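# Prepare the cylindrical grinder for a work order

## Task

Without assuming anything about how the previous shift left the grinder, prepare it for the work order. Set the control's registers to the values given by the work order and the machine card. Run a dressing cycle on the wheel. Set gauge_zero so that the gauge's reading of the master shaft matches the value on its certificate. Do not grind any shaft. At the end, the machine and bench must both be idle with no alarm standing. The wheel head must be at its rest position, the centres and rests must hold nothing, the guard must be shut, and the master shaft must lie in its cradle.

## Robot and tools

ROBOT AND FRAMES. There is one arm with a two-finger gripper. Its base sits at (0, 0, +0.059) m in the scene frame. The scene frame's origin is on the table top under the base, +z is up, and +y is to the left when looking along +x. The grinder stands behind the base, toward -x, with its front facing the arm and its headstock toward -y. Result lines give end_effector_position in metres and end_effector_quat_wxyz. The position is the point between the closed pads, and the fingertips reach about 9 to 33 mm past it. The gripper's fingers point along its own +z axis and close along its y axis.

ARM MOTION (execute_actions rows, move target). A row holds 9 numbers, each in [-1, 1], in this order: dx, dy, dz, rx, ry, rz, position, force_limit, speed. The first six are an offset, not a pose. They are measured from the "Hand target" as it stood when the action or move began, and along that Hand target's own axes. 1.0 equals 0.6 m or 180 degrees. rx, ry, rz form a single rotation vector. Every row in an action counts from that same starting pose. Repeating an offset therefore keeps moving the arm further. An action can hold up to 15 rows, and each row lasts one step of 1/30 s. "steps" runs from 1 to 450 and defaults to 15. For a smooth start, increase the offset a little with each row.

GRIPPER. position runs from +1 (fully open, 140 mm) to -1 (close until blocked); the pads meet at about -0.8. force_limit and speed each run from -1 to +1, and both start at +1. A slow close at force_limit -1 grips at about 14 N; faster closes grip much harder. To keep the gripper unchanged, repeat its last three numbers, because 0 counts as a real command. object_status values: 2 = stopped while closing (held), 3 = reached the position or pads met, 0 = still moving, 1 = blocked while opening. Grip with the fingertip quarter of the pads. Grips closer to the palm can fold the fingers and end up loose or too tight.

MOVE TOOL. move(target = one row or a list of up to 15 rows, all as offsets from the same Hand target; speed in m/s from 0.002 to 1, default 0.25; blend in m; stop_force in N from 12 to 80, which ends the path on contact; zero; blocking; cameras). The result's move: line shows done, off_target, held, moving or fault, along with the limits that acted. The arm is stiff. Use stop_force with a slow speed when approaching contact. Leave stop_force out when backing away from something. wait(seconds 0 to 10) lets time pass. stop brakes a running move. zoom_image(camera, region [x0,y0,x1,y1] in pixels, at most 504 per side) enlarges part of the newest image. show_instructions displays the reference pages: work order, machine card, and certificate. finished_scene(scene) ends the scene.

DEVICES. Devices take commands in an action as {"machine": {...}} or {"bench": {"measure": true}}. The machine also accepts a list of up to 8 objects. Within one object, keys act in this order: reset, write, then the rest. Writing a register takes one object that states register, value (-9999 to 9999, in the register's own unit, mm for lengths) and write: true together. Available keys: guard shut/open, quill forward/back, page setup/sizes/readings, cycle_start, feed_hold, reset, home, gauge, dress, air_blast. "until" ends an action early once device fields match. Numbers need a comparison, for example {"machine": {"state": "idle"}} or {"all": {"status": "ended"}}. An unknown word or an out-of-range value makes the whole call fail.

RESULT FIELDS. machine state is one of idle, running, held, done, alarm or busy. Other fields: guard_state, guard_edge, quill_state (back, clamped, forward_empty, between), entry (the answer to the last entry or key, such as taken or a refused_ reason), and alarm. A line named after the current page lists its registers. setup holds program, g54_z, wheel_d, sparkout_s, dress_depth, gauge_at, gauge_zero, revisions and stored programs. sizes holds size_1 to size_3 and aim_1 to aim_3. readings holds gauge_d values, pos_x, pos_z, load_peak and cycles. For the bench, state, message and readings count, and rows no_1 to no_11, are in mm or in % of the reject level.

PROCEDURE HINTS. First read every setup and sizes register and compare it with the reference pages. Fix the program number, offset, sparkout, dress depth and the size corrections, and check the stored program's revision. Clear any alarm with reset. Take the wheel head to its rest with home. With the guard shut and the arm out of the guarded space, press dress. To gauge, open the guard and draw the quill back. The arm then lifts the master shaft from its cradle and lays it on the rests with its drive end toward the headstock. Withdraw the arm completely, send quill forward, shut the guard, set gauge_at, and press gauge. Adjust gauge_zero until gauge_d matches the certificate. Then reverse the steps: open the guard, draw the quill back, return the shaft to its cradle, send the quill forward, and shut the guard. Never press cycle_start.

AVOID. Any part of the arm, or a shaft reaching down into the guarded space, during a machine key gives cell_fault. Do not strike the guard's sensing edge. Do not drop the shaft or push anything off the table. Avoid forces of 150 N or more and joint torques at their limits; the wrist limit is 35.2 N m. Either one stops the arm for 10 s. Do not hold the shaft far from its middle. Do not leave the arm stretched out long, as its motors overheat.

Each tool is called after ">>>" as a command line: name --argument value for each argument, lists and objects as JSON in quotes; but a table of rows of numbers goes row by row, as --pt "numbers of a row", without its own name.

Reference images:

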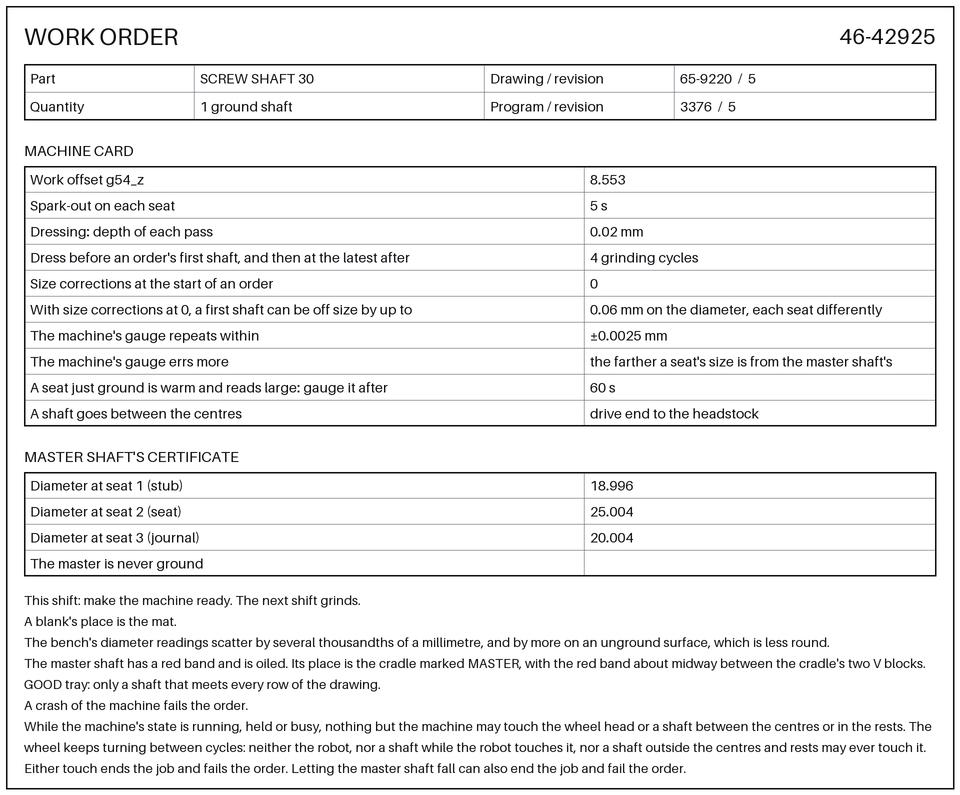

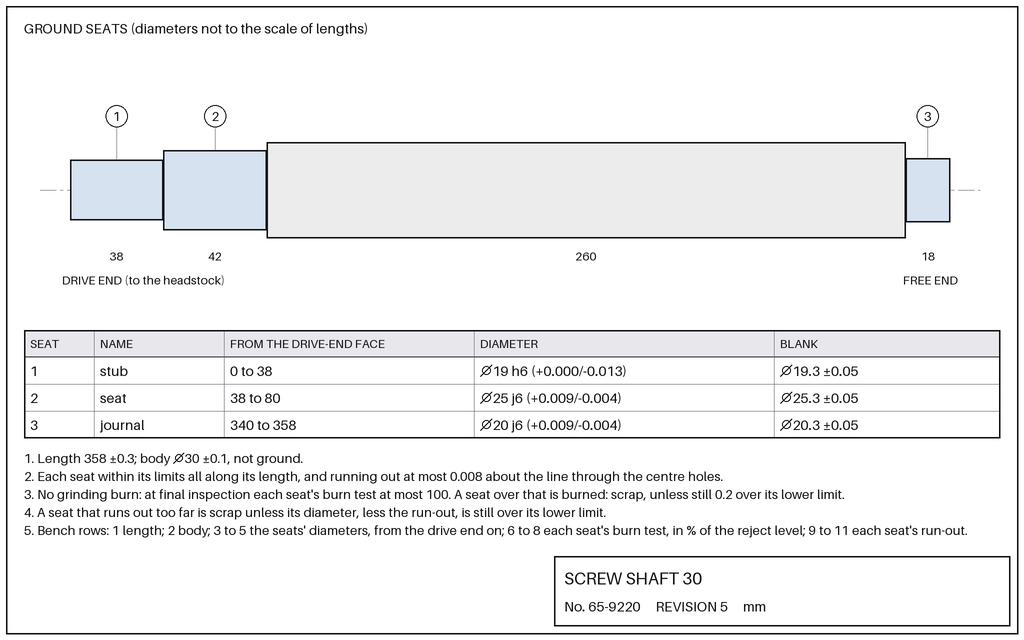

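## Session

>>> execute_actions --actions '[{"machine":[{"register":"program","value":3376,"write":true},{"register":"g54_z","value":8.553,"write":true},{"register":"sparkout_s","value":5,"write":true},{"register":"dress_depth","value":0.02,"write":true},{"register":"size_1","value":0,"write":true},{"register":"size_2","value":0,"write":true},{"register":"size_3","value":0,"write":true},{"page":"setup"}],"steps":150,"until":{"all":{"status":"ended"}}}]' --cameras '["all"]'

Scene clock: 1.67 s.
end_effector_position=(+0.4941, +0.0797, +0.3302) position_measured=3 object_status=3 end_effector_quat_wxyz=(+0.004, +0.977, +0.212, -0.001)
Joint positions: [0.413 0.133 0.22 0 -1.657 1.58]
Flange force (N): [0.8 1.1 1.3]
Wrist depth (mm): [414 422 402 412 421 - - / 432 435 - 431 437 388 - / 444 - 466 458 459 404 452 / 474 134 499 474 472 - 128 / 105 122 - - 458 - 111 / 556 - 527 - - 554 509 / - - 516 535 542 - -]
Hand target: +0.4941, +0.0797, +0.3302; +0.004, +0.977, +0.212, -0.001
Tool commands: gripper/position=+1.0 gripper/force_limit=+1.0 gripper/speed=+1.0
machine.setup: program=+3376 g54_z=+8.553 wheel_d=+281.575 sparkout_s=+5.0 dress_depth=+0.020 gauge_at=+1 gauge_zero=-0.008 program_revision=+5 since_dress=+1 stored1_number=+9000 stored1_revision=+1 stored2_number=+7530 stored2_revision=+3 stored3_number=+1624 stored3_revision=+6 stored4_number=+3376 stored4_revision=+5
machine: state=idle guard_state=shut guard_edge=clear quill_state=forward_empty guard_answer=taken quill_answer=taken page=setup entry=taken entries=7 alarm=no_alarm idle_s=3602 queue=done queue_left=0
bench: message=nothing_yet readings=0 no_1=0.000 no_2=0.000 no_3=0.000 no_4=0.000 no_5=0.000 no_6=0 no_7=0 no_8=0 no_9=0.000 no_10=0.000 no_11=0.000
camera_calibration:
cam_wrist: T_world_to_cam=[[0.406952, -0.91286, 0.0328178, -0.134439], [-0.864377, -0.373224, 0.336981, 0.3543], [-0.295368, -0.165502, -0.940939, 0.613732], [0, 0, 0, 1]] pos_world=[0.542235, 0.111083, 0.462504]

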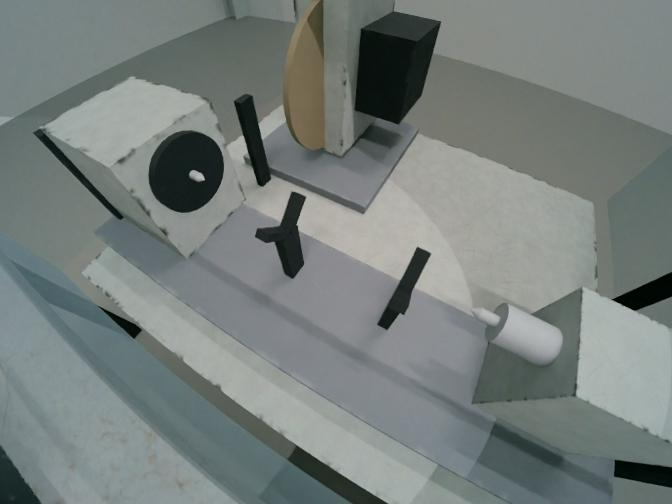

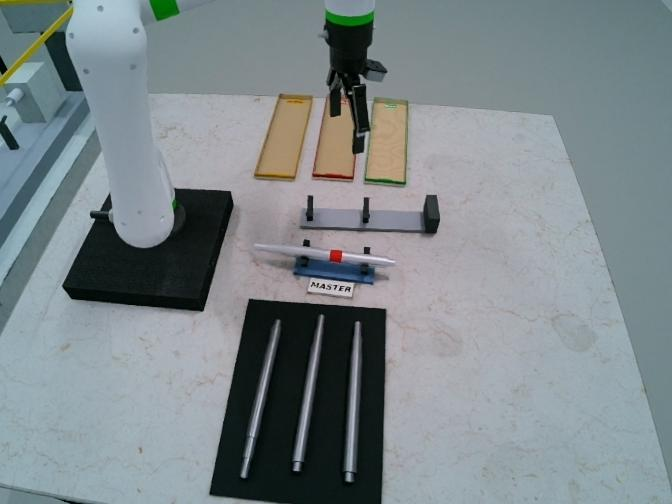

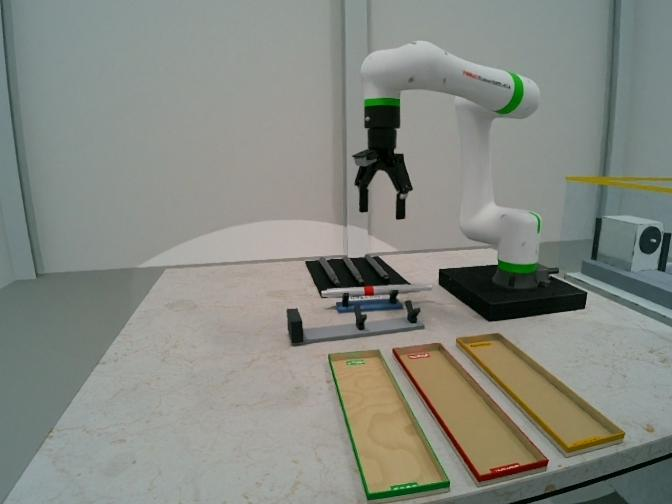

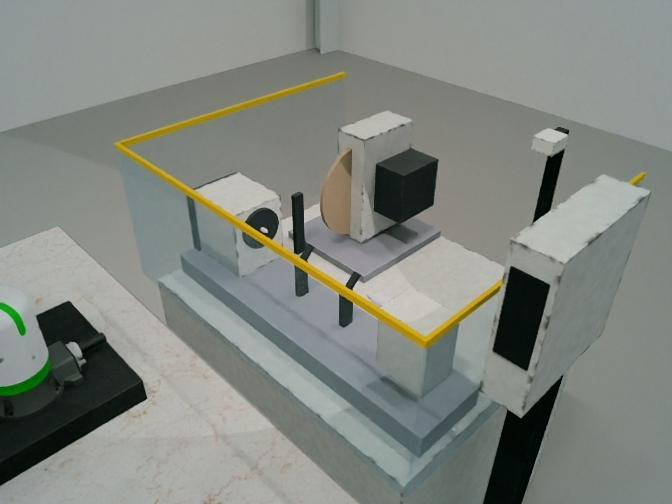

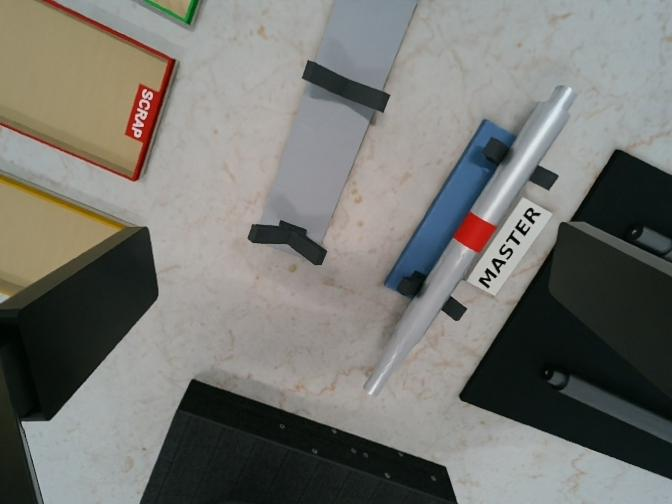

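>>> execute_actions --actions '[{"machine":[{"air_blast":true},{"dress":true}],"steps":2}]'

>>> move --pt "-0.1437 0.2124 0 0 0 0.1564 -0.08 1 1" --pt "-0.1437 0.2124 0.3168 0 0 0.1564 -0.08 1 1" --blend '[0.04,0]' --cameras '["cam_wrist"]'

Scene clock: 26.53 s.
end_effector_position=(+0.4941, +0.0797, +0.3302) position_measured=3 object_status=3 end_effector_quat_wxyz=(+0.004, +0.977, +0.212, -0.001)
Joint positions: [0.413 0.133 0.22 0 -1.657 1.58]
Flange force (N): [-0.3 1.1 0.8]
Wrist depth (mm): [414 414 - 408 429 - 409 / 433 432 - 429 - 391 - / 454 455 - 459 463 411 - / 474 133 - 464 441 481 128 / 105 123 - - 445 524 111 / - - 542 560 - - 514 / - 510 518 533 550 - -]
Hand target: +0.4941, +0.0797, +0.3302; +0.004, +0.977, +0.212, -0.001
Tool commands: gripper/position=+1.0 gripper/force_limit=+1.0 gripper/speed=+1.0
machine.setup: program=+3376 g54_z=+8.553 wheel_d=+281.575 sparkout_s=+5.0 dress_depth=+0.020 gauge_at=+1 gauge_zero=-0.008 program_revision=+5 since_dress=+1 stored1_number=+9000 stored1_revision=+1 stored2_number=+7530 stored2_revision=+3 stored3_number=+1624 stored3_revision=+6 stored4_number=+3376 stored4_revision=+5
machine: state=busy guard_state=shut guard_edge=clear quill_state=forward_empty guard_answer=taken quill_answer=taken page=setup entry=taken entries=8 alarm=no_alarm idle_s=3626 queue=running queue_left=1
bench: message=nothing_yet readings=0 no_1=0.000 no_2=0.000 no_3=0.000 no_4=0.000 no_5=0.000 no_6=0 no_7=0 no_8=0 no_9=0.000 no_10=0.000 no_11=0.000

Scene clock: 28.77 s.
end_effector_position=(+0.4685, -0.0735, +0.1414) position_measured=139 object_status=3 end_effector_quat_wxyz=(+0.004, +0.999, -0.032, +0.000)
Joint positions: [0.115 0.133 -0.231 0 -1.207 1.387]
Flange force (N): [-0.3 1.2 2.2]
Wrist depth (mm): [236 246 247 189 250 247 243 / 247 257 247 200 - 262 255 / 260 258 274 208 265 272 267 / 275 273 147 223 163 282 285 / - 91 108 237 129 94 92 / - - 333 253 - - 78 / - - 350 276 349 - -]
Hand target: +0.4685, -0.0735, +0.1413; +0.004, +0.999, -0.032, +0.000
Off the commanded pose: 0.000 m, 0 deg.
machine.setup: program=+3376 g54_z=+8.553 wheel_d=+281.575 sparkout_s=+5.0 dress_depth=+0.020 gauge_at=+1 gauge_zero=-0.008 program_revision=+5 since_dress=+1 stored1_number=+9000 stored1_revision=+1 stored2_number=+7530 stored2_revision=+3 stored3_number=+1624 stored3_revision=+6 stored4_number=+3376 stored4_revision=+5
machine: state=running guard_state=shut guard_edge=clear quill_state=forward_empty guard_answer=taken quill_answer=taken page=setup entry=taken entries=9 alarm=no_alarm idle_s=3628 queue=running queue_left=0
bench: message=nothing_yet readings=0 no_1=0.000 no_2=0.000 no_3=0.000 no_4=0.000 no_5=0.000 no_6=0 no_7=0 no_8=0 no_9=0.000 no_10=0.000 no_11=0.000
move: done
camera_calibration:
cam_wrist: T_world_to_cam=[[-0.0719635, -0.996839, 0.0336628, -0.0396504], [-0.939422, 0.0790811, 0.333516, 0.407542], [-0.335124, -0.00762255, -0.942143, 0.433487], [0, 0, 0, 1]] pos_world=[0.525273, -0.0684497, 0.27382]
Images, in order (width x height): cam_wrist 672x504.

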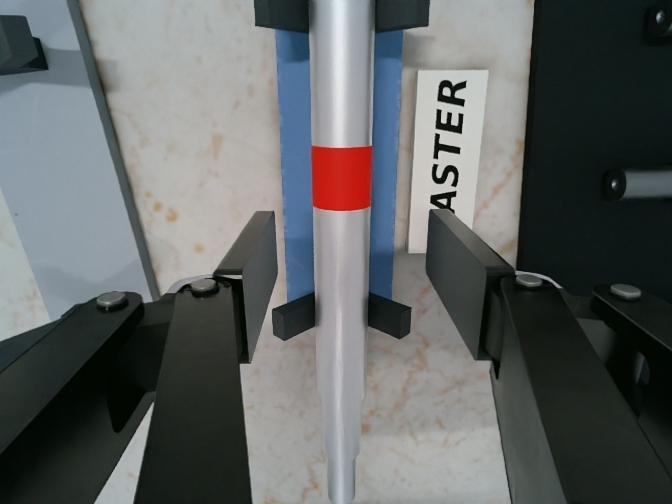

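>>> move --target '[0,-0.0038,0.0957,0,0,0,-0.08,1,1]' --speed 0.12

>>> execute_actions --actions '[{"rows":[[0,0,0,0,0,0,-1,1,-1]],"steps":60}]'

>>> move --target '[0,-0.0005,-0.05,0,0,0,-1,1,-1]' --speed 0.06 --cameras '["cam_wrist"]'

Scene clock: 49.53 s.
end_effector_position=(+0.4686, -0.0716, +0.0839) position_measured=139 object_status=3 end_effector_quat_wxyz=(+0.004, +0.999, -0.032, +0.000)
Joint positions: [0.12 0.193 -0.308 0 -1.07 1.382]
Flange force (N): [0.5 1.0 2.3]
Wrist depth (mm): [192 195 188 136 189 197 192 / 207 205 206 143 198 199 200 / 207 215 217 151 206 220 211 / 217 228 147 159 164 230 224 / - 90 108 170 197 94 92 / - 77 253 181 196 - 78 / - - 277 194 - - -]
Hand target: +0.4686, -0.0716, +0.0839; +0.004, +0.999, -0.032, +0.000
Off the commanded pose: 0.000 m, 0 deg.
machine.setup: program=+3376 g54_z=+8.553 wheel_d=+281.575 sparkout_s=+5.0 dress_depth=+0.020 gauge_at=+1 gauge_zero=-0.008 program_revision=+5 since_dress=+1 stored1_number=+9000 stored1_revision=+1 stored2_number=+7530 stored2_revision=+3 stored3_number=+1624 stored3_revision=+6 stored4_number=+3376 stored4_revision=+5
machine: state=running guard_state=shut guard_edge=clear quill_state=forward_empty guard_answer=taken quill_answer=taken page=setup entry=taken entries=9 alarm=no_alarm idle_s=3649 queue=running queue_left=0
bench: message=nothing_yet readings=0 no_1=0.000 no_2=0.000 no_3=0.000 no_4=0.000 no_5=0.000 no_6=0 no_7=0 no_8=0 no_9=0.000 no_10=0.000 no_11=0.000
move: done

Scene clock: 51.73 s.
end_effector_position=(+0.4686, -0.0716, +0.0839) position_measured=189 object_status=2 end_effector_quat_wxyz=(+0.004, +0.999, -0.032, +0.000)
Joint positions: [0.12 0.193 -0.308 0 -1.07 1.382]
Flange force (N): [-5.2 -5.7 -20.1]
Wrist depth (mm): [193 196 199 136 194 195 192 / - 207 204 143 198 201 200 / 208 216 217 151 207 216 211 / 217 227 223 156 134 232 223 / 225 84 89 166 88 88 87 / - 72 - 180 - 65 72 / - - - 192 - - 72]
Hand target: +0.4686, -0.0716, +0.0839; +0.004, +0.999, -0.032, +0.000
Off the commanded pose: 0.000 m, 0 deg.
machine.setup: program=+3376 g54_z=+8.553 wheel_d=+281.495 sparkout_s=+5.0 dress_depth=+0.020 gauge_at=+1 gauge_zero=-0.008 program_revision=+5 since_dress=+0 stored1_number=+9000 stored1_revision=+1 stored2_number=+7530 stored2_revision=+3 stored3_number=+1624 stored3_revision=+6 stored4_number=+3376 stored4_revision=+5
machine: state=idle guard_state=shut guard_edge=clear quill_state=forward_empty guard_answer=taken quill_answer=taken page=setup entry=taken entries=9 alarm=no_alarm idle_s=3651 queue=done queue_left=0
bench: message=nothing_yet readings=0 no_1=0.000 no_2=0.000 no_3=0.000 no_4=0.000 no_5=0.000 no_6=0 no_7=0 no_8=0 no_9=0.000 no_10=0.000 no_11=0.000

Scene clock: 52.57 s.
end_effector_position=(+0.4686, -0.0711, +0.1139) position_measured=189 object_status=2 end_effector_quat_wxyz=(+0.004, +0.999, -0.032, +0.000)
Joint positions: [0.12 0.159 -0.27 0 -1.142 1.381]
Flange force (N): [0.7 1.0 19.4]
Wrist depth (mm): [218 222 224 132 216 225 218 / 224 235 231 139 224 234 227 / 232 246 246 149 240 244 241 / 246 256 255 156 163 257 255 / 257 84 89 169 88 88 81 / - 73 - 185 - 65 72 / - - - 202 - - 72]
Hand target: +0.4686, -0.0711, +0.1139; +0.004, +0.999, -0.032, +0.000
Off the commanded pose: 0.000 m, 0 deg.
machine.setup: program=+3376 g54_z=+8.553 wheel_d=+281.495 sparkout_s=+5.0 dress_depth=+0.020 gauge_at=+1 gauge_zero=-0.008 program_revision=+5 since_dress=+0 stored1_number=+9000 stored1_revision=+1 stored2_number=+7530 stored2_revision=+3 stored3_number=+1624 stored3_revision=+6 stored4_number=+3376 stored4_revision=+5
machine: state=idle guard_state=shut guard_edge=clear quill_state=forward_empty guard_answer=taken quill_answer=taken page=setup entry=taken entries=9 alarm=no_alarm idle_s=3652 queue=done queue_left=0
bench: message=nothing_yet readings=0 no_1=0.000 no_2=0.000 no_3=0.000 no_4=0.000 no_5=0.000 no_6=0 no_7=0 no_8=0 no_9=0.000 no_10=0.000 no_11=0.000
move: done
camera_calibration:
cam_wrist: T_world_to_cam=[[-0.0719356, -0.996838, 0.0337586, -0.0363632], [-0.939424, 0.0790869, 0.333509, 0.416622], [-0.335124, -0.00772251, -0.942142, 0.407623], [0, 0, 0, 1]] pos_world=[0.525373, -0.0660497, 0.24632]
Images, in order (width x height): cam_wrist 672x504.

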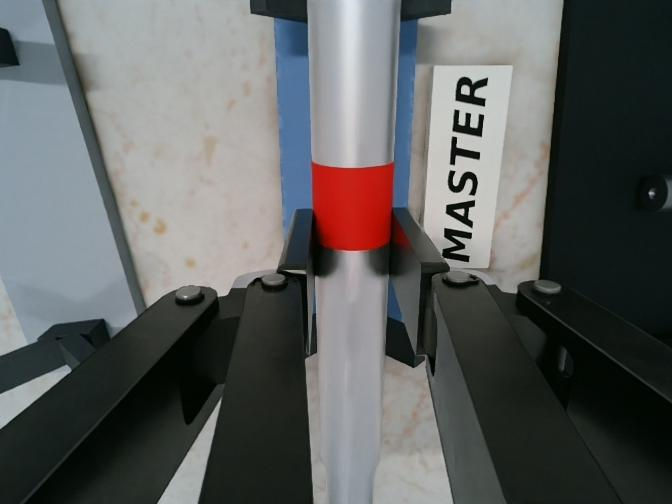

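>>> execute_actions --actions '[{"machine":[{"quill":"back"},{"guard":"open"}],"steps":1}]'

>>> move --pt "0 0 -0.51 0 0 0 -1 1 -1" --pt "-0.1623 -0.4842 -0.51 0 0 -0.0761 -1 1 -1" --pt "-0.576 -0.7883 -0.51 0 0 -0.215 -1 1 -1" --blend '[0.06,0.1,0]' --speed 0.23

>>> move --pt "-0.4223 -0.292 0 0 0 -0.1111 -1 1 -1" --pt "-0.8103 -0.293 0 0 0 -0.2222 -1 1 -1" --blend '[0.1,0]' --speed 0.23 --cameras '["cam_machine"]'

Scene clock: 94.17 s.
end_effector_position=(+0.4686, -0.0711, +0.1139) position_measured=189 object_status=2 end_effector_quat_wxyz=(+0.004, +0.999, -0.032, +0.000)
Joint positions: [0.12 0.159 -0.27 0 -1.142 1.381]
Flange force (N): [0.7 0.8 19.7]
Wrist depth (mm): [218 222 226 133 214 225 218 / 222 - 233 139 227 234 229 / 233 250 247 150 233 240 239 / 245 254 254 156 134 249 256 / 258 84 89 169 88 88 87 / - 72 - 185 - 65 72 / - - - 202 - - 72]
Hand target: +0.4686, -0.0711, +0.1139; +0.004, +0.999, -0.032, +0.000
Tool commands: gripper/position=-1.0 gripper/force_limit=+1.0 gripper/speed=-1.0
Off the commanded pose: 0.000 m, 0 deg.
machine.setup: program=+3376 g54_z=+8.553 wheel_d=+281.495 sparkout_s=+5.0 dress_depth=+0.020 gauge_at=+1 gauge_zero=-0.008 program_revision=+5 since_dress=+0 stored1_number=+9000 stored1_revision=+1 stored2_number=+7530 stored2_revision=+3 stored3_number=+1624 stored3_revision=+6 stored4_number=+3376 stored4_revision=+5
machine: state=idle guard_state=shut guard_edge=clear quill_state=between guard_answer=taken quill_answer=taken page=setup entry=taken entries=9 alarm=no_alarm idle_s=3693 queue=running queue_left=1
bench: message=nothing_yet readings=0 no_1=0.000 no_2=0.000 no_3=0.000 no_4=0.000 no_5=0.000 no_6=0 no_7=0 no_8=0 no_9=0.000 no_10=0.000 no_11=0.000

Scene clock: 98.60 s.
end_effector_position=(+0.1538, +0.4250, +0.4163) position_measured=189 object_status=2 end_effector_quat_wxyz=(+0.004, +0.954, +0.301, -0.001)
Joint positions: [1.509 0.044 0.332 0 -1.859 0.667]
Flange force (N): [1.2 1.2 19.9]
Wrist depth (mm): [1179 493 - 133 500 501 - / 1235 - 527 139 523 530 - / 1248 542 - 148 160 - - / - 594 - 156 134 594 - / - 84 89 169 88 88 76 / - 72 - 185 - 65 72 / - - - 202 - - 72]
Hand target: +0.1537, +0.4251, +0.4163; +0.004, +0.953, +0.301, -0.001
Off the commanded pose: 0.000 m, 0 deg.
machine.setup: program=+3376 g54_z=+8.553 wheel_d=+281.495 sparkout_s=+5.0 dress_depth=+0.020 gauge_at=+1 gauge_zero=-0.008 program_revision=+5 since_dress=+0 stored1_number=+9000 stored1_revision=+1 stored2_number=+7530 stored2_revision=+3 stored3_number=+1624 stored3_revision=+6 stored4_number=+3376 stored4_revision=+5
machine: state=idle guard_state=between guard_edge=clear quill_state=back guard_answer=taken quill_answer=taken page=setup entry=taken entries=9 alarm=no_alarm idle_s=3698 queue=running queue_left=0
bench: message=nothing_yet readings=0 no_1=0.000 no_2=0.000 no_3=0.000 no_4=0.000 no_5=0.000 no_6=0 no_7=0 no_8=0 no_9=0.000 no_10=0.000 no_11=0.000
move: done

Scene clock: 101.40 s.
end_effector_position=(-0.3452, +0.2895, +0.4176) position_measured=189 object_status=2 end_effector_quat_wxyz=(+0.003, +0.793, +0.609, -0.003)
Joint positions: [2.736 0.043 0.331 0 -1.859 0.139]
Flange force (N): [1.8 -0.4 17.9]
Wrist depth (mm): [433 459 505 133 - - - / 475 481 535 139 - - - / 503 501 553 148 549 584 527 / 534 528 533 156 135 534 522 / 617 89 89 169 88 88 87 / - 73 - 185 - 65 72 / - - - 203 - - 72]
Hand target: -0.3452, +0.2895, +0.4176; +0.003, +0.793, +0.609, -0.003
Off the commanded pose: 0.000 m, 0 deg.
machine.setup: program=+3376 g54_z=+8.553 wheel_d=+281.495 sparkout_s=+5.0 dress_depth=+0.020 gauge_at=+1 gauge_zero=-0.008 program_revision=+5 since_dress=+0 stored1_number=+9000 stored1_revision=+1 stored2_number=+7530 stored2_revision=+3 stored3_number=+1624 stored3_revision=+6 stored4_number=+3376 stored4_revision=+5
machine: state=idle guard_state=open guard_edge=clear quill_state=back guard_answer=taken quill_answer=taken page=setup entry=taken entries=9 alarm=no_alarm idle_s=3700 queue=done queue_left=0
bench: message=nothing_yet readings=0 no_1=0.000 no_2=0.000 no_3=0.000 no_4=0.000 no_5=0.000 no_6=0 no_7=0 no_8=0 no_9=0.000 no_10=0.000 no_11=0.000
move: done
Images, in order (width x height): cam_machine 672x504.

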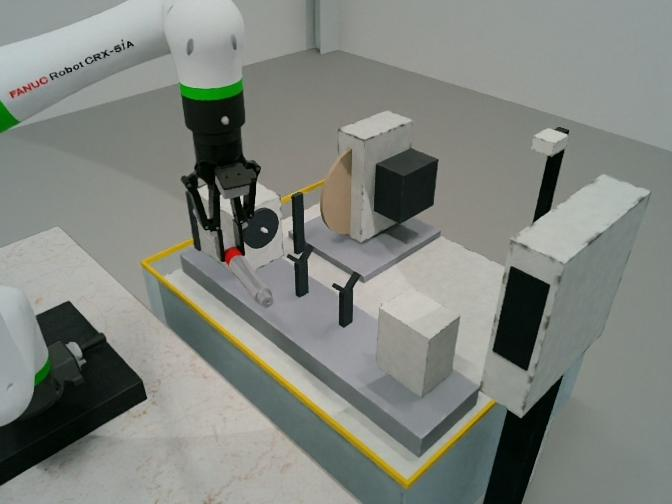

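>>> move --target '[-0.4388,-0.0976,0.0298,0,0,-0.0831,-1,1,-1]' --speed 0.2 --cameras '["cam_wrist"]'

>>> zoom_image --camera "cam_wrist" --region '[0, 40, 310, 310]'

>>> move --target '[0.278,-0.159,0.122,0,0,0,-1,1,-1]' --speed 0.15 --cameras '["cam_wrist","cam_centres"]'

>>> zoom_image --camera "cam_wrist" --region '[100, 0, 360, 260]'

Scene clock: 121.20 s.
end_effector_position=(-0.4697, +0.0501, +0.4017) position_measured=189 object_status=2 end_effector_quat_wxyz=(+0.002, +0.707, +0.707, -0.003)
Joint positions: [3.314 0.091 0.339 0 -1.819 -0.178]
Flange force (N): [1.2 -1.6 19.5]
Wrist depth (mm): [- 430 437 132 1185 - 485 / 516 463 462 139 1324 - 465 / 519 479 488 147 1339 - 480 / 469 345 381 156 135 544 510 / 326 84 89 169 88 88 87 / - 72 - 185 - 65 72 / - - - 202 - - 72]
Hand target: -0.4696, +0.0500, +0.4016; +0.003, +0.707, +0.707, -0.003
Off the commanded pose: 0.000 m, 0 deg.
machine.setup: program=+3376 g54_z=+8.553 wheel_d=+281.495 sparkout_s=+5.0 dress_depth=+0.020 gauge_at=+1 gauge_zero=-0.008 program_revision=+5 since_dress=+0 stored1_number=+9000 stored1_revision=+1 stored2_number=+7530 stored2_revision=+3 stored3_number=+1624 stored3_revision=+6 stored4_number=+3376 stored4_revision=+5
machine: state=idle guard_state=open guard_edge=clear quill_state=back guard_answer=taken quill_answer=taken page=setup entry=taken entries=9 alarm=no_alarm idle_s=3720 queue=done queue_left=0
bench: message=nothing_yet readings=0 no_1=0.000 no_2=0.000 no_3=0.000 no_4=0.000 no_5=0.000 no_6=0 no_7=0 no_8=0 no_9=0.000 no_10=0.000 no_11=0.000
move: done
camera_calibration:
cam_wrist: T_world_to_cam=[[0.999652, -0.00822493, 0.0250735, 0.46456], [-0.0162827, -0.939985, 0.340827, -0.0887174], [0.0207655, -0.341116, -0.939792, 0.548096], [0, 0, 0, 1]] pos_world=[-0.477224, 0.107393, 0.533685]
Images, in order (width x height): cam_wrist 672x504.

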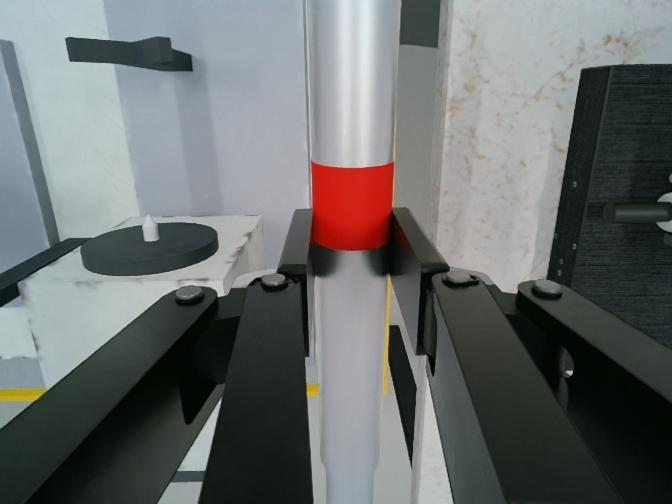

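Scaled by 1.626 from the camera's 672x504 image, which has a finer 960x720 frame.

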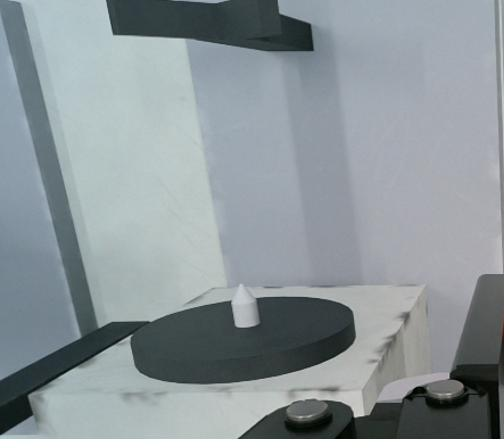

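Scene clock: 123.00 s.
end_effector_position=(-0.5651, +0.2162, +0.3272) position_measured=189 object_status=2 end_effector_quat_wxyz=(+0.002, +0.707, +0.707, -0.003)
Joint positions: [2.99 0.415 0.569 0 -1.724 0.146]
Flange force (N): [0.5 2.2 20.3]
Wrist depth (mm): [- - 361 133 425 1134 418 / - 452 389 139 391 1174 441 / 469 467 410 147 1203 413 456 / 471 502 426 156 146 516 - / 495 84 89 169 88 88 82 / - 72 - 185 - 65 72 / - - - 203 - - 72]
Hand target: -0.5651, +0.2162, +0.3272; +0.003, +0.707, +0.707, -0.003
Off the commanded pose: 0.000 m, 0 deg.
machine.setup: program=+3376 g54_z=+8.553 wheel_d=+281.495 sparkout_s=+5.0 dress_depth=+0.020 gauge_at=+1 gauge_zero=-0.008 program_revision=+5 since_dress=+0 stored1_number=+9000 stored1_revision=+1 stored2_number=+7530 stored2_revision=+3 stored3_number=+1624 stored3_revision=+6 stored4_number=+3376 stored4_revision=+5
machine: state=idle guard_state=open guard_edge=clear quill_state=back guard_answer=taken quill_answer=taken page=setup entry=taken entries=9 alarm=no_alarm idle_s=3722 queue=done queue_left=0
bench: message=nothing_yet readings=0 no_1=0.000 no_2=0.000 no_3=0.000 no_4=0.000 no_5=0.000 no_6=0 no_7=0 no_8=0 no_9=0.000 no_10=0.000 no_11=0.000
move: done
camera_calibration:
cam_wrist: T_world_to_cam=[[0.999643, -0.00809101, 0.0254503, 0.563044], [-0.0162852, -0.939987, 0.340821, 0.0912186], [0.0211654, -0.341114, -0.939784, 0.537043], [0, 0, 0, 1]] pos_world=[-0.572725, 0.273493, 0.459286]
Images, in order (width x height): cam_centres 672x504, cam_wrist 672x504.

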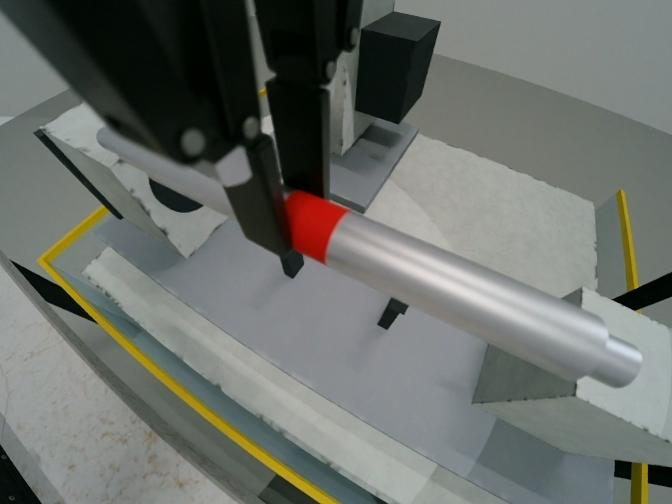

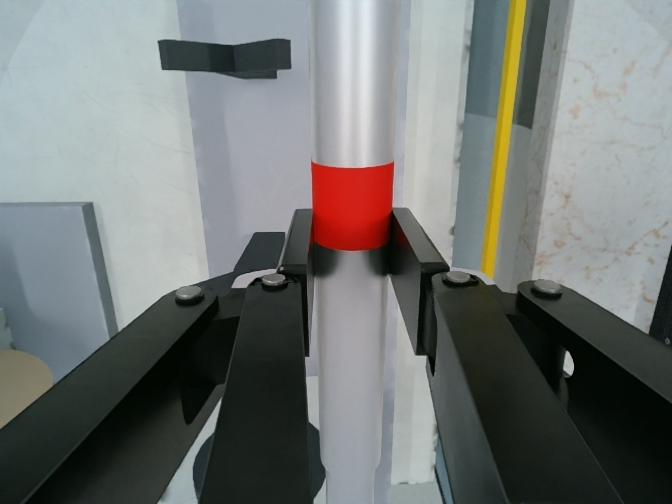

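Scaled by 1.938 from the camera's 672x504 image, which has a finer 960x720 frame.

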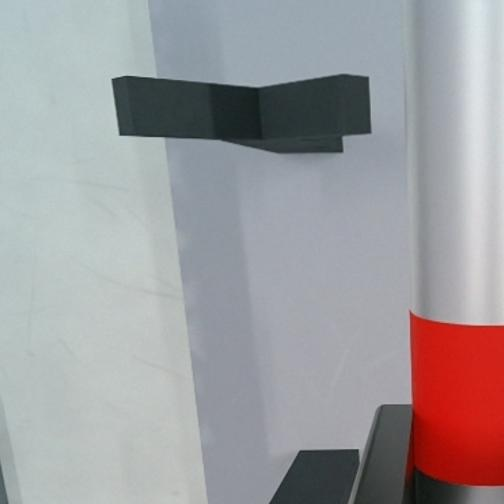

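>>> move --pt "-0.001 -0.1173 0 0 0 0 -1 1 -1" --pt "-0.001 -0.1173 0.185 0 0 0 -1 1 -1" --speed '[0.12,0.1]' --blend '[0.015,0]' --cameras '["cam_wrist","cam_centres"]'

>>> zoom_image --camera "cam_centres" --region '[130, 100, 550, 400]'

Scene clock: 169.97 s.
end_effector_position=(-0.6356, +0.2148, +0.2163) position_measured=189 object_status=2 end_effector_quat_wxyz=(+0.002, +0.707, +0.707, -0.003)
Joint positions: [3.006 0.589 0.564 0 -1.546 0.13]
Flange force (N): [-0.2 3.6 20.3]
Wrist depth (mm): [- - 272 133 156 271 1009 / 346 - 289 139 285 285 1054 / - - 298 148 301 307 1098 / 356 373 - 156 311 319 1191 / 369 84 89 169 88 88 81 / - 72 - 186 - 65 72 / - - - 202 - - 72]
Hand target: -0.6356, +0.2147, +0.2162; +0.003, +0.707, +0.707, -0.003
Off the commanded pose: 0.000 m, 0 deg.
machine.setup: program=+3376 g54_z=+8.553 wheel_d=+281.495 sparkout_s=+5.0 dress_depth=+0.020 gauge_at=+1 gauge_zero=-0.008 program_revision=+5 since_dress=+0 stored1_number=+9000 stored1_revision=+1 stored2_number=+7530 stored2_revision=+3 stored3_number=+1624 stored3_revision=+6 stored4_number=+3376 stored4_revision=+5
machine: state=idle guard_state=open guard_edge=clear quill_state=back guard_answer=taken quill_answer=taken page=setup entry=taken entries=9 alarm=no_alarm idle_s=3768 queue=done queue_left=0
bench: message=nothing_yet readings=0 no_1=0.000 no_2=0.000 no_3=0.000 no_4=0.000 no_5=0.000 no_6=0 no_7=0 no_8=0 no_9=0.000 no_10=0.000 no_11=0.000
move: done
camera_calibration:
cam_wrist: T_world_to_cam=[[0.999643, -0.00809101, 0.0254503, 0.63623], [-0.0162852, -0.939987, 0.340821, 0.126553], [0.0211654, -0.341114, -0.939784, 0.433834], [0, 0, 0, 1]] pos_world=[-0.643125, 0.272093, 0.348386]
Images, in order (width x height): cam_centres 672x504, cam_wrist 672x504.

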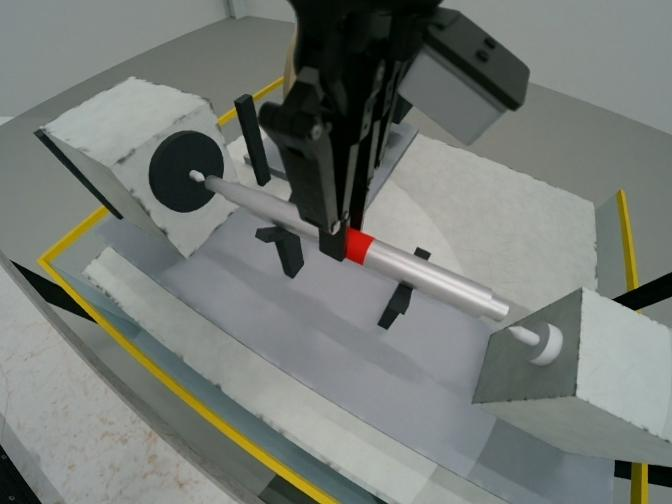

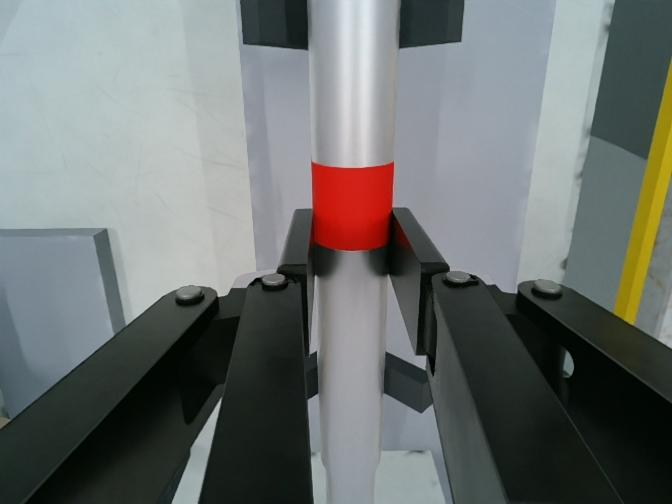

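Scaled by 1.200 from the camera's 672x504 image, which has a finer 960x720 frame.

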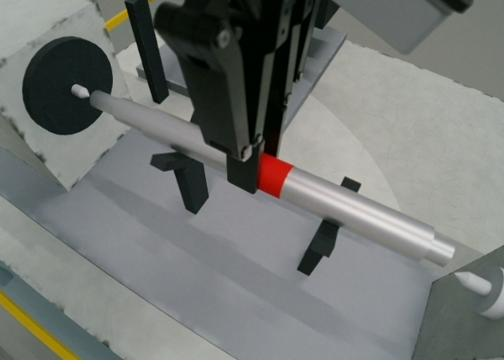

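>>> move --target '[-0.0033,-0.001,0.035,0,0,0,-1,1,-1]' --speed 0.012 --stop_force 14

Scene clock: 195.27 s.
end_effector_position=(-0.6358, +0.2136, +0.2051) position_measured=189 object_status=2 end_effector_quat_wxyz=(+0.003, +0.707, +0.707, -0.003)
Joint positions: [3.008 0.591 0.54 0 -1.52 0.128]
Flange force (N): [-1.7 19.4 -4.2]
Wrist depth (mm): [313 312 144 136 147 261 980 / 328 - 276 142 274 275 1031 / - - 295 151 289 293 1092 / 347 - - 156 169 307 1151 / 358 84 89 167 88 88 82 / - 72 - 181 - 65 72 / - - - 193 - - 72]
Hand target: -0.6358, +0.2136, +0.2051; +0.003, +0.707, +0.707, -0.003 (not the last commanded pose)
Off the commanded pose: 0.010 m, 0 deg.
machine.setup: program=+3376 g54_z=+8.553 wheel_d=+281.495 sparkout_s=+5.0 dress_depth=+0.020 gauge_at=+1 gauge_zero=-0.008 program_revision=+5 since_dress=+0 stored1_number=+9000 stored1_revision=+1 stored2_number=+7530 stored2_revision=+3 stored3_number=+1624 stored3_revision=+6 stored4_number=+3376 stored4_revision=+5
machine: state=idle guard_state=open guard_edge=clear quill_state=back guard_answer=taken quill_answer=taken page=setup entry=taken entries=9 alarm=no_alarm idle_s=3793 queue=done queue_left=0
bench: message=nothing_yet readings=0 no_1=0.000 no_2=0.000 no_3=0.000 no_4=0.000 no_5=0.000 no_6=0 no_7=0 no_8=0 no_9=0.000 no_10=0.000 no_11=0.000
move: contact

>>> execute_actions --actions '[{"rows":[[0,0.0003,0,0,0,0,-1,1,-1],[0,0.0006,0,0,0,0,-1,1,-1],[0,0.0009,0,0,0,0,-1,1,-1],[0,0.001,0.0003,0,0,0,-1,1,-1]],"steps":20}]'

Scene clock: 206.73 s.
end_effector_position=(-0.6352, +0.2136, +0.2049) position_measured=189 object_status=2 end_effector_quat_wxyz=(+0.003, +0.707, +0.707, -0.003)
Joint positions: [3.008 0.589 0.537 0 -1.519 0.128]
Flange force (N): [2.1 5.3 0.8]
Wrist depth (mm): [- - 144 137 148 261 996 / - - 270 142 274 274 1063 / 345 - 295 151 290 290 1103 / 345 358 - 156 168 305 1151 / 355 84 89 167 88 88 82 / - 73 - 181 - 65 72 / - - - 194 - - 72]
Hand target: -0.6352, +0.2136, +0.2049; +0.003, +0.707, +0.707, -0.003
Off the commanded pose: 0.000 m, 0 deg.
machine.setup: program=+3376 g54_z=+8.553 wheel_d=+281.495 sparkout_s=+5.0 dress_depth=+0.020 gauge_at=+1 gauge_zero=-0.008 program_revision=+5 since_dress=+0 stored1_number=+9000 stored1_revision=+1 stored2_number=+7530 stored2_revision=+3 stored3_number=+1624 stored3_revision=+6 stored4_number=+3376 stored4_revision=+5
machine: state=idle guard_state=open guard_edge=clear quill_state=back guard_answer=taken quill_answer=taken page=setup entry=taken entries=9 alarm=no_alarm idle_s=3805 queue=done queue_left=0
bench: message=nothing_yet readings=0 no_1=0.000 no_2=0.000 no_3=0.000 no_4=0.000 no_5=0.000 no_6=0 no_7=0 no_8=0 no_9=0.000 no_10=0.000 no_11=0.000

>>> execute_actions --actions '[{"rows":[[0,0,0,0,0,0,-0.08,1,-1]],"steps":50}]' --cameras '["cam_wrist","cam_centres"]'

>>> move --pt "0 0 -0.4 0 0 0 -0.08 1 -1" --pt "0.2 0.64 -0.4 0 0 0 -0.08 1 -1" --blend '[0.05,0]' --speed '[0.15,0.22]'

>>> execute_actions --actions '[{"machine":[{"quill":"forward"}],"steps":150,"until":{"all":{"status":"ended"}}},{"steps":3}]' --cameras '["cam_centres","cam_machine"]'

Scene clock: 222.33 s.
end_effector_position=(-0.6352, +0.2136, +0.2050) position_measured=139 object_status=3 end_effector_quat_wxyz=(+0.003, +0.707, +0.707, -0.003)
Joint positions: [3.008 0.589 0.537 0 -1.519 0.128]
Flange force (N): [0.4 1.2 1.7]
Wrist depth (mm): [- - 143 136 149 261 988 / - - 276 142 274 274 1035 / 351 - 292 151 286 291 1103 / 345 - 147 160 164 296 1124 / - 90 120 171 322 94 92 / - 77 - 183 196 - 78 / - - 361 197 361 - -]
Hand target: -0.6352, +0.2136, +0.2049; +0.003, +0.707, +0.707, -0.003
Off the commanded pose: 0.000 m, 0 deg.
machine.setup: program=+3376 g54_z=+8.553 wheel_d=+281.495 sparkout_s=+5.0 dress_depth=+0.020 gauge_at=+1 gauge_zero=-0.008 program_revision=+5 since_dress=+0 stored1_number=+9000 stored1_revision=+1 stored2_number=+7530 stored2_revision=+3 stored3_number=+1624 stored3_revision=+6 stored4_number=+3376 stored4_revision=+5
machine: state=idle guard_state=open guard_edge=clear quill_state=back guard_answer=taken quill_answer=taken page=setup entry=taken entries=9 alarm=no_alarm idle_s=3820 queue=done queue_left=0
bench: message=nothing_yet readings=0 no_1=0.000 no_2=0.000 no_3=0.000 no_4=0.000 no_5=0.000 no_6=0 no_7=0 no_8=0 no_9=0.000 no_10=0.000 no_11=0.000
camera_calibration:
cam_wrist: T_world_to_cam=[[0.999635, -0.00808478, 0.0257663, 0.636097], [-0.0163871, -0.939988, 0.340815, 0.129252], [0.0214646, -0.341113, -0.939777, 0.422894], [0, 0, 0, 1]] pos_world=[-0.642824, 0.270893, 0.336986]
Images, in order (width x height): cam_centres 672x504, cam_wrist 672x504.

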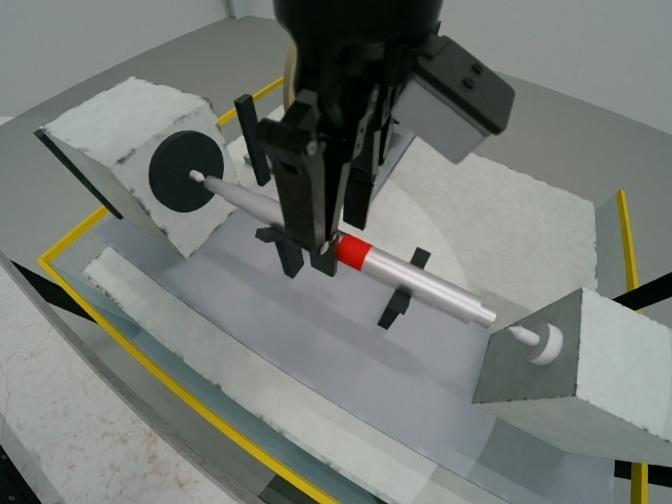

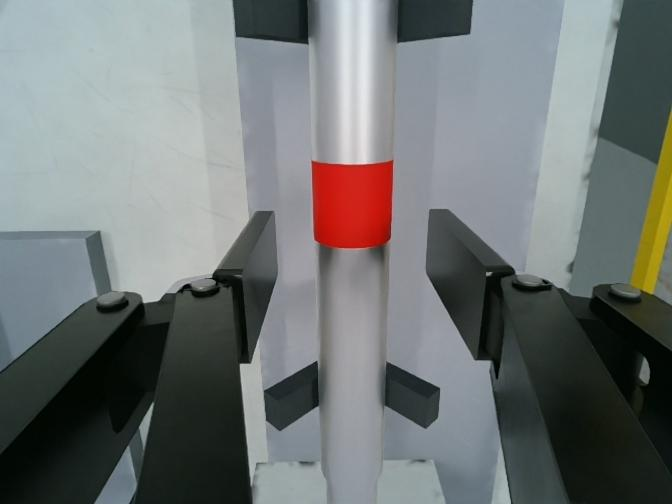

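Scene clock: 226.23 s.
end_effector_position=(-0.2512, +0.3356, +0.4439) position_measured=139 object_status=3 end_effector_quat_wxyz=(+0.003, +0.707, +0.707, -0.003)
Joint positions: [2.529 -0.017 0.336 0 -1.924 0.607]
Flange force (N): [2.8 -0.3 1.3]
Wrist depth (mm): [475 478 - - - - - / 500 518 - - - - - / 524 528 729 - 587 605 - / 559 566 147 627 163 569 - / - 90 96 - 582 94 92 / - 77 - - - - 78 / - - 1730 - 675 - -]
Hand target: -0.2512, +0.3356, +0.4439; +0.003, +0.707, +0.707, -0.003
Off the commanded pose: 0.000 m, 0 deg.
machine.setup: program=+3376 g54_z=+8.553 wheel_d=+281.495 sparkout_s=+5.0 dress_depth=+0.020 gauge_at=+1 gauge_zero=-0.008 program_revision=+5 since_dress=+0 stored1_number=+9000 stored1_revision=+1 stored2_number=+7530 stored2_revision=+3 stored3_number=+1624 stored3_revision=+6 stored4_number=+3376 stored4_revision=+5
machine: state=idle guard_state=open guard_edge=clear quill_state=back guard_answer=taken quill_answer=taken page=setup entry=taken entries=9 alarm=no_alarm idle_s=3824 queue=done queue_left=0
bench: message=nothing_yet readings=0 no_1=0.000 no_2=0.000 no_3=0.000 no_4=0.000 no_5=0.000 no_6=0 no_7=0 no_8=0 no_9=0.000 no_10=0.000 no_11=0.000
move: done

Scene clock: 229.70 s.
end_effector_position=(-0.2512, +0.3356, +0.4439) position_measured=139 object_status=3 end_effector_quat_wxyz=(+0.003, +0.707, +0.707, -0.003)
Joint positions: [2.529 -0.017 0.336 0 -1.924 0.607]
Flange force (N): [1.6 0.1 0.8]
Flange force at the end of the 1st action (N): [2.5 -0.4 0.8]
Wrist depth (mm): [475 512 - - - - 505 / 499 502 - - - - - / 530 528 - - - - - / 558 567 131 - 144 - - / - 90 96 - 129 94 91 / - 77 - - 616 - 78 / - - 1718 - 672 - -]
Hand target: -0.2512, +0.3356, +0.4439; +0.003, +0.707, +0.707, -0.003
Tool commands: gripper/position=-0.08 gripper/force_limit=+1.0 gripper/speed=-1.0
Off the commanded pose: 0.000 m, 0 deg.
machine.setup: program=+3376 g54_z=+8.553 wheel_d=+281.495 sparkout_s=+5.0 dress_depth=+0.020 gauge_at=+1 gauge_zero=-0.008 program_revision=+5 since_dress=+0 stored1_number=+9000 stored1_revision=+1 stored2_number=+7530 stored2_revision=+3 stored3_number=+1624 stored3_revision=+6 stored4_number=+3376 stored4_revision=+5
machine: state=idle guard_state=open guard_edge=clear quill_state=clamped guard_answer=taken quill_answer=taken page=setup entry=taken entries=9 alarm=no_alarm idle_s=3827 queue=done queue_left=0
bench: message=nothing_yet readings=0 no_1=0.000 no_2=0.000 no_3=0.000 no_4=0.000 no_5=0.000 no_6=0 no_7=0 no_8=0 no_9=0.000 no_10=0.000 no_11=0.000
Images, in order (width x height): cam_centres 672x504, cam_machine 672x504.

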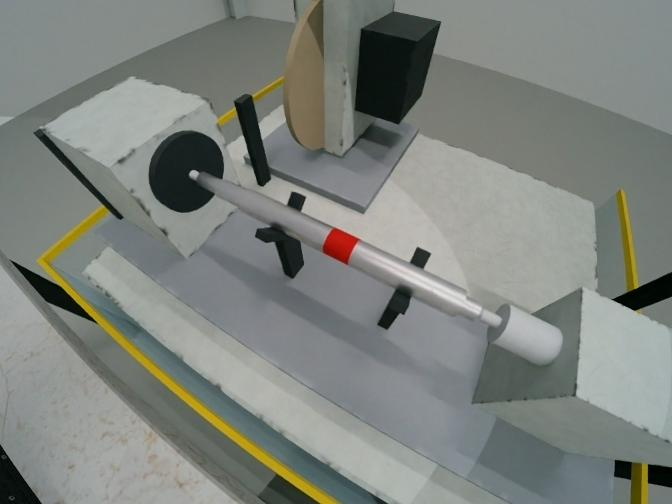

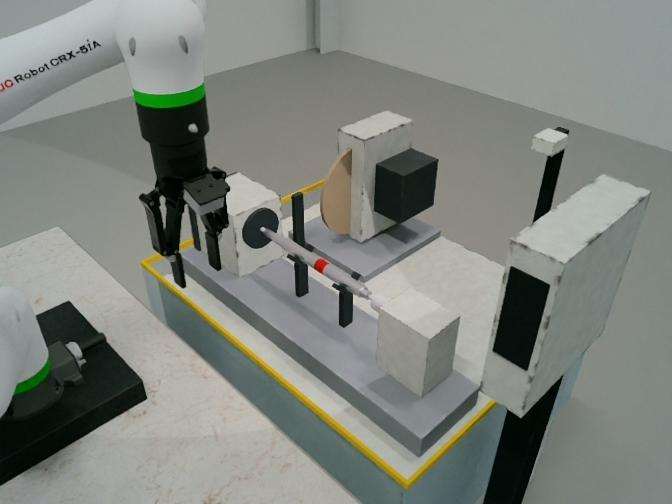

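>>> execute_actions --actions '[{"machine":[{"guard":"shut","page":"readings"},{"register":"gauge_at","value":1,"write":true,"gauge":true},{"register":"gauge_at","value":2,"write":true,"gauge":true},{"register":"gauge_at","value":3,"write":true,"gauge":true}],"steps":450,"until":{"all":{"status":"ended"}}}]'

>>> execute_actions --actions '[{"machine":[{"register":"gauge_at","value":1,"write":true,"gauge":true},{"register":"gauge_at","value":2,"write":true,"gauge":true},{"register":"gauge_at","value":3,"write":true,"gauge":true}],"steps":450,"until":{"all":{"status":"ended"}}}]'

Scene clock: 254.30 s.
end_effector_position=(-0.2512, +0.3356, +0.4439) position_measured=139 object_status=3 end_effector_quat_wxyz=(+0.003, +0.707, +0.707, -0.003)
Joint positions: [2.529 -0.017 0.336 0 -1.924 0.607]
Flange force (N): [1.1 0.6 1.1]
Wrist depth (mm): [474 524 519 - - 528 - / 500 534 721 - - 564 560 / 528 538 - - - - - / 556 569 147 - 144 - 622 / - 90 96 - 584 94 92 / - - - 693 619 - 78 / - - 1756 - - - -]
Hand target: -0.2512, +0.3356, +0.4439; +0.003, +0.707, +0.707, -0.003
Tool commands: gripper/position=-0.08 gripper/force_limit=+1.0 gripper/speed=-1.0
Off the commanded pose: 0.000 m, 0 deg.
machine.readings: gauge_d=+19.880 gauge_d_1=+18.874 gauge_d_2=+24.881 gauge_d_3=+19.880 pos_x=+0.000 pos_z=+0.000 load_peak=+0.0 cycles=+0
machine: state=idle guard_state=shut guard_edge=clear quill_state=clamped guard_answer=taken quill_answer=taken page=readings entry=taken entries=15 alarm=no_alarm idle_s=3852 queue=done queue_left=0
bench: message=nothing_yet readings=0 no_1=0.000 no_2=0.000 no_3=0.000 no_4=0.000 no_5=0.000 no_6=0 no_7=0 no_8=0 no_9=0.000 no_10=0.000 no_11=0.000

Scene clock: 266.63 s.
end_effector_position=(-0.2512, +0.3356, +0.4439) position_measured=139 object_status=3 end_effector_quat_wxyz=(+0.003, +0.707, +0.707, -0.003)
Joint positions: [2.529 -0.017 0.336 0 -1.924 0.607]
Flange force (N): [1.9 0.2 1.9]
Wrist depth (mm): [475 516 - 524 - - - / 500 507 832 - - - - / 526 573 594 - - - - / 559 563 146 - 144 - - / - 90 96 - 584 94 91 / - 77 - - - - 78 / - - 1730 - - - -]
Hand target: -0.2512, +0.3356, +0.4439; +0.003, +0.707, +0.707, -0.003
Tool commands: gripper/position=-0.08 gripper/force_limit=+1.0 gripper/speed=-1.0
Off the commanded pose: 0.000 m, 0 deg.
machine.readings: gauge_d=+19.880 gauge_d_1=+18.873 gauge_d_2=+24.881 gauge_d_3=+19.880 pos_x=+0.000 pos_z=+0.000 load_peak=+0.0 cycles=+0
machine: state=idle guard_state=shut guard_edge=clear quill_state=clamped guard_answer=taken quill_answer=taken page=readings entry=taken entries=21 alarm=no_alarm idle_s=3864 queue=done queue_left=0
bench: message=nothing_yet readings=0 no_1=0.000 no_2=0.000 no_3=0.000 no_4=0.000 no_5=0.000 no_6=0 no_7=0 no_8=0 no_9=0.000 no_10=0.000 no_11=0.000


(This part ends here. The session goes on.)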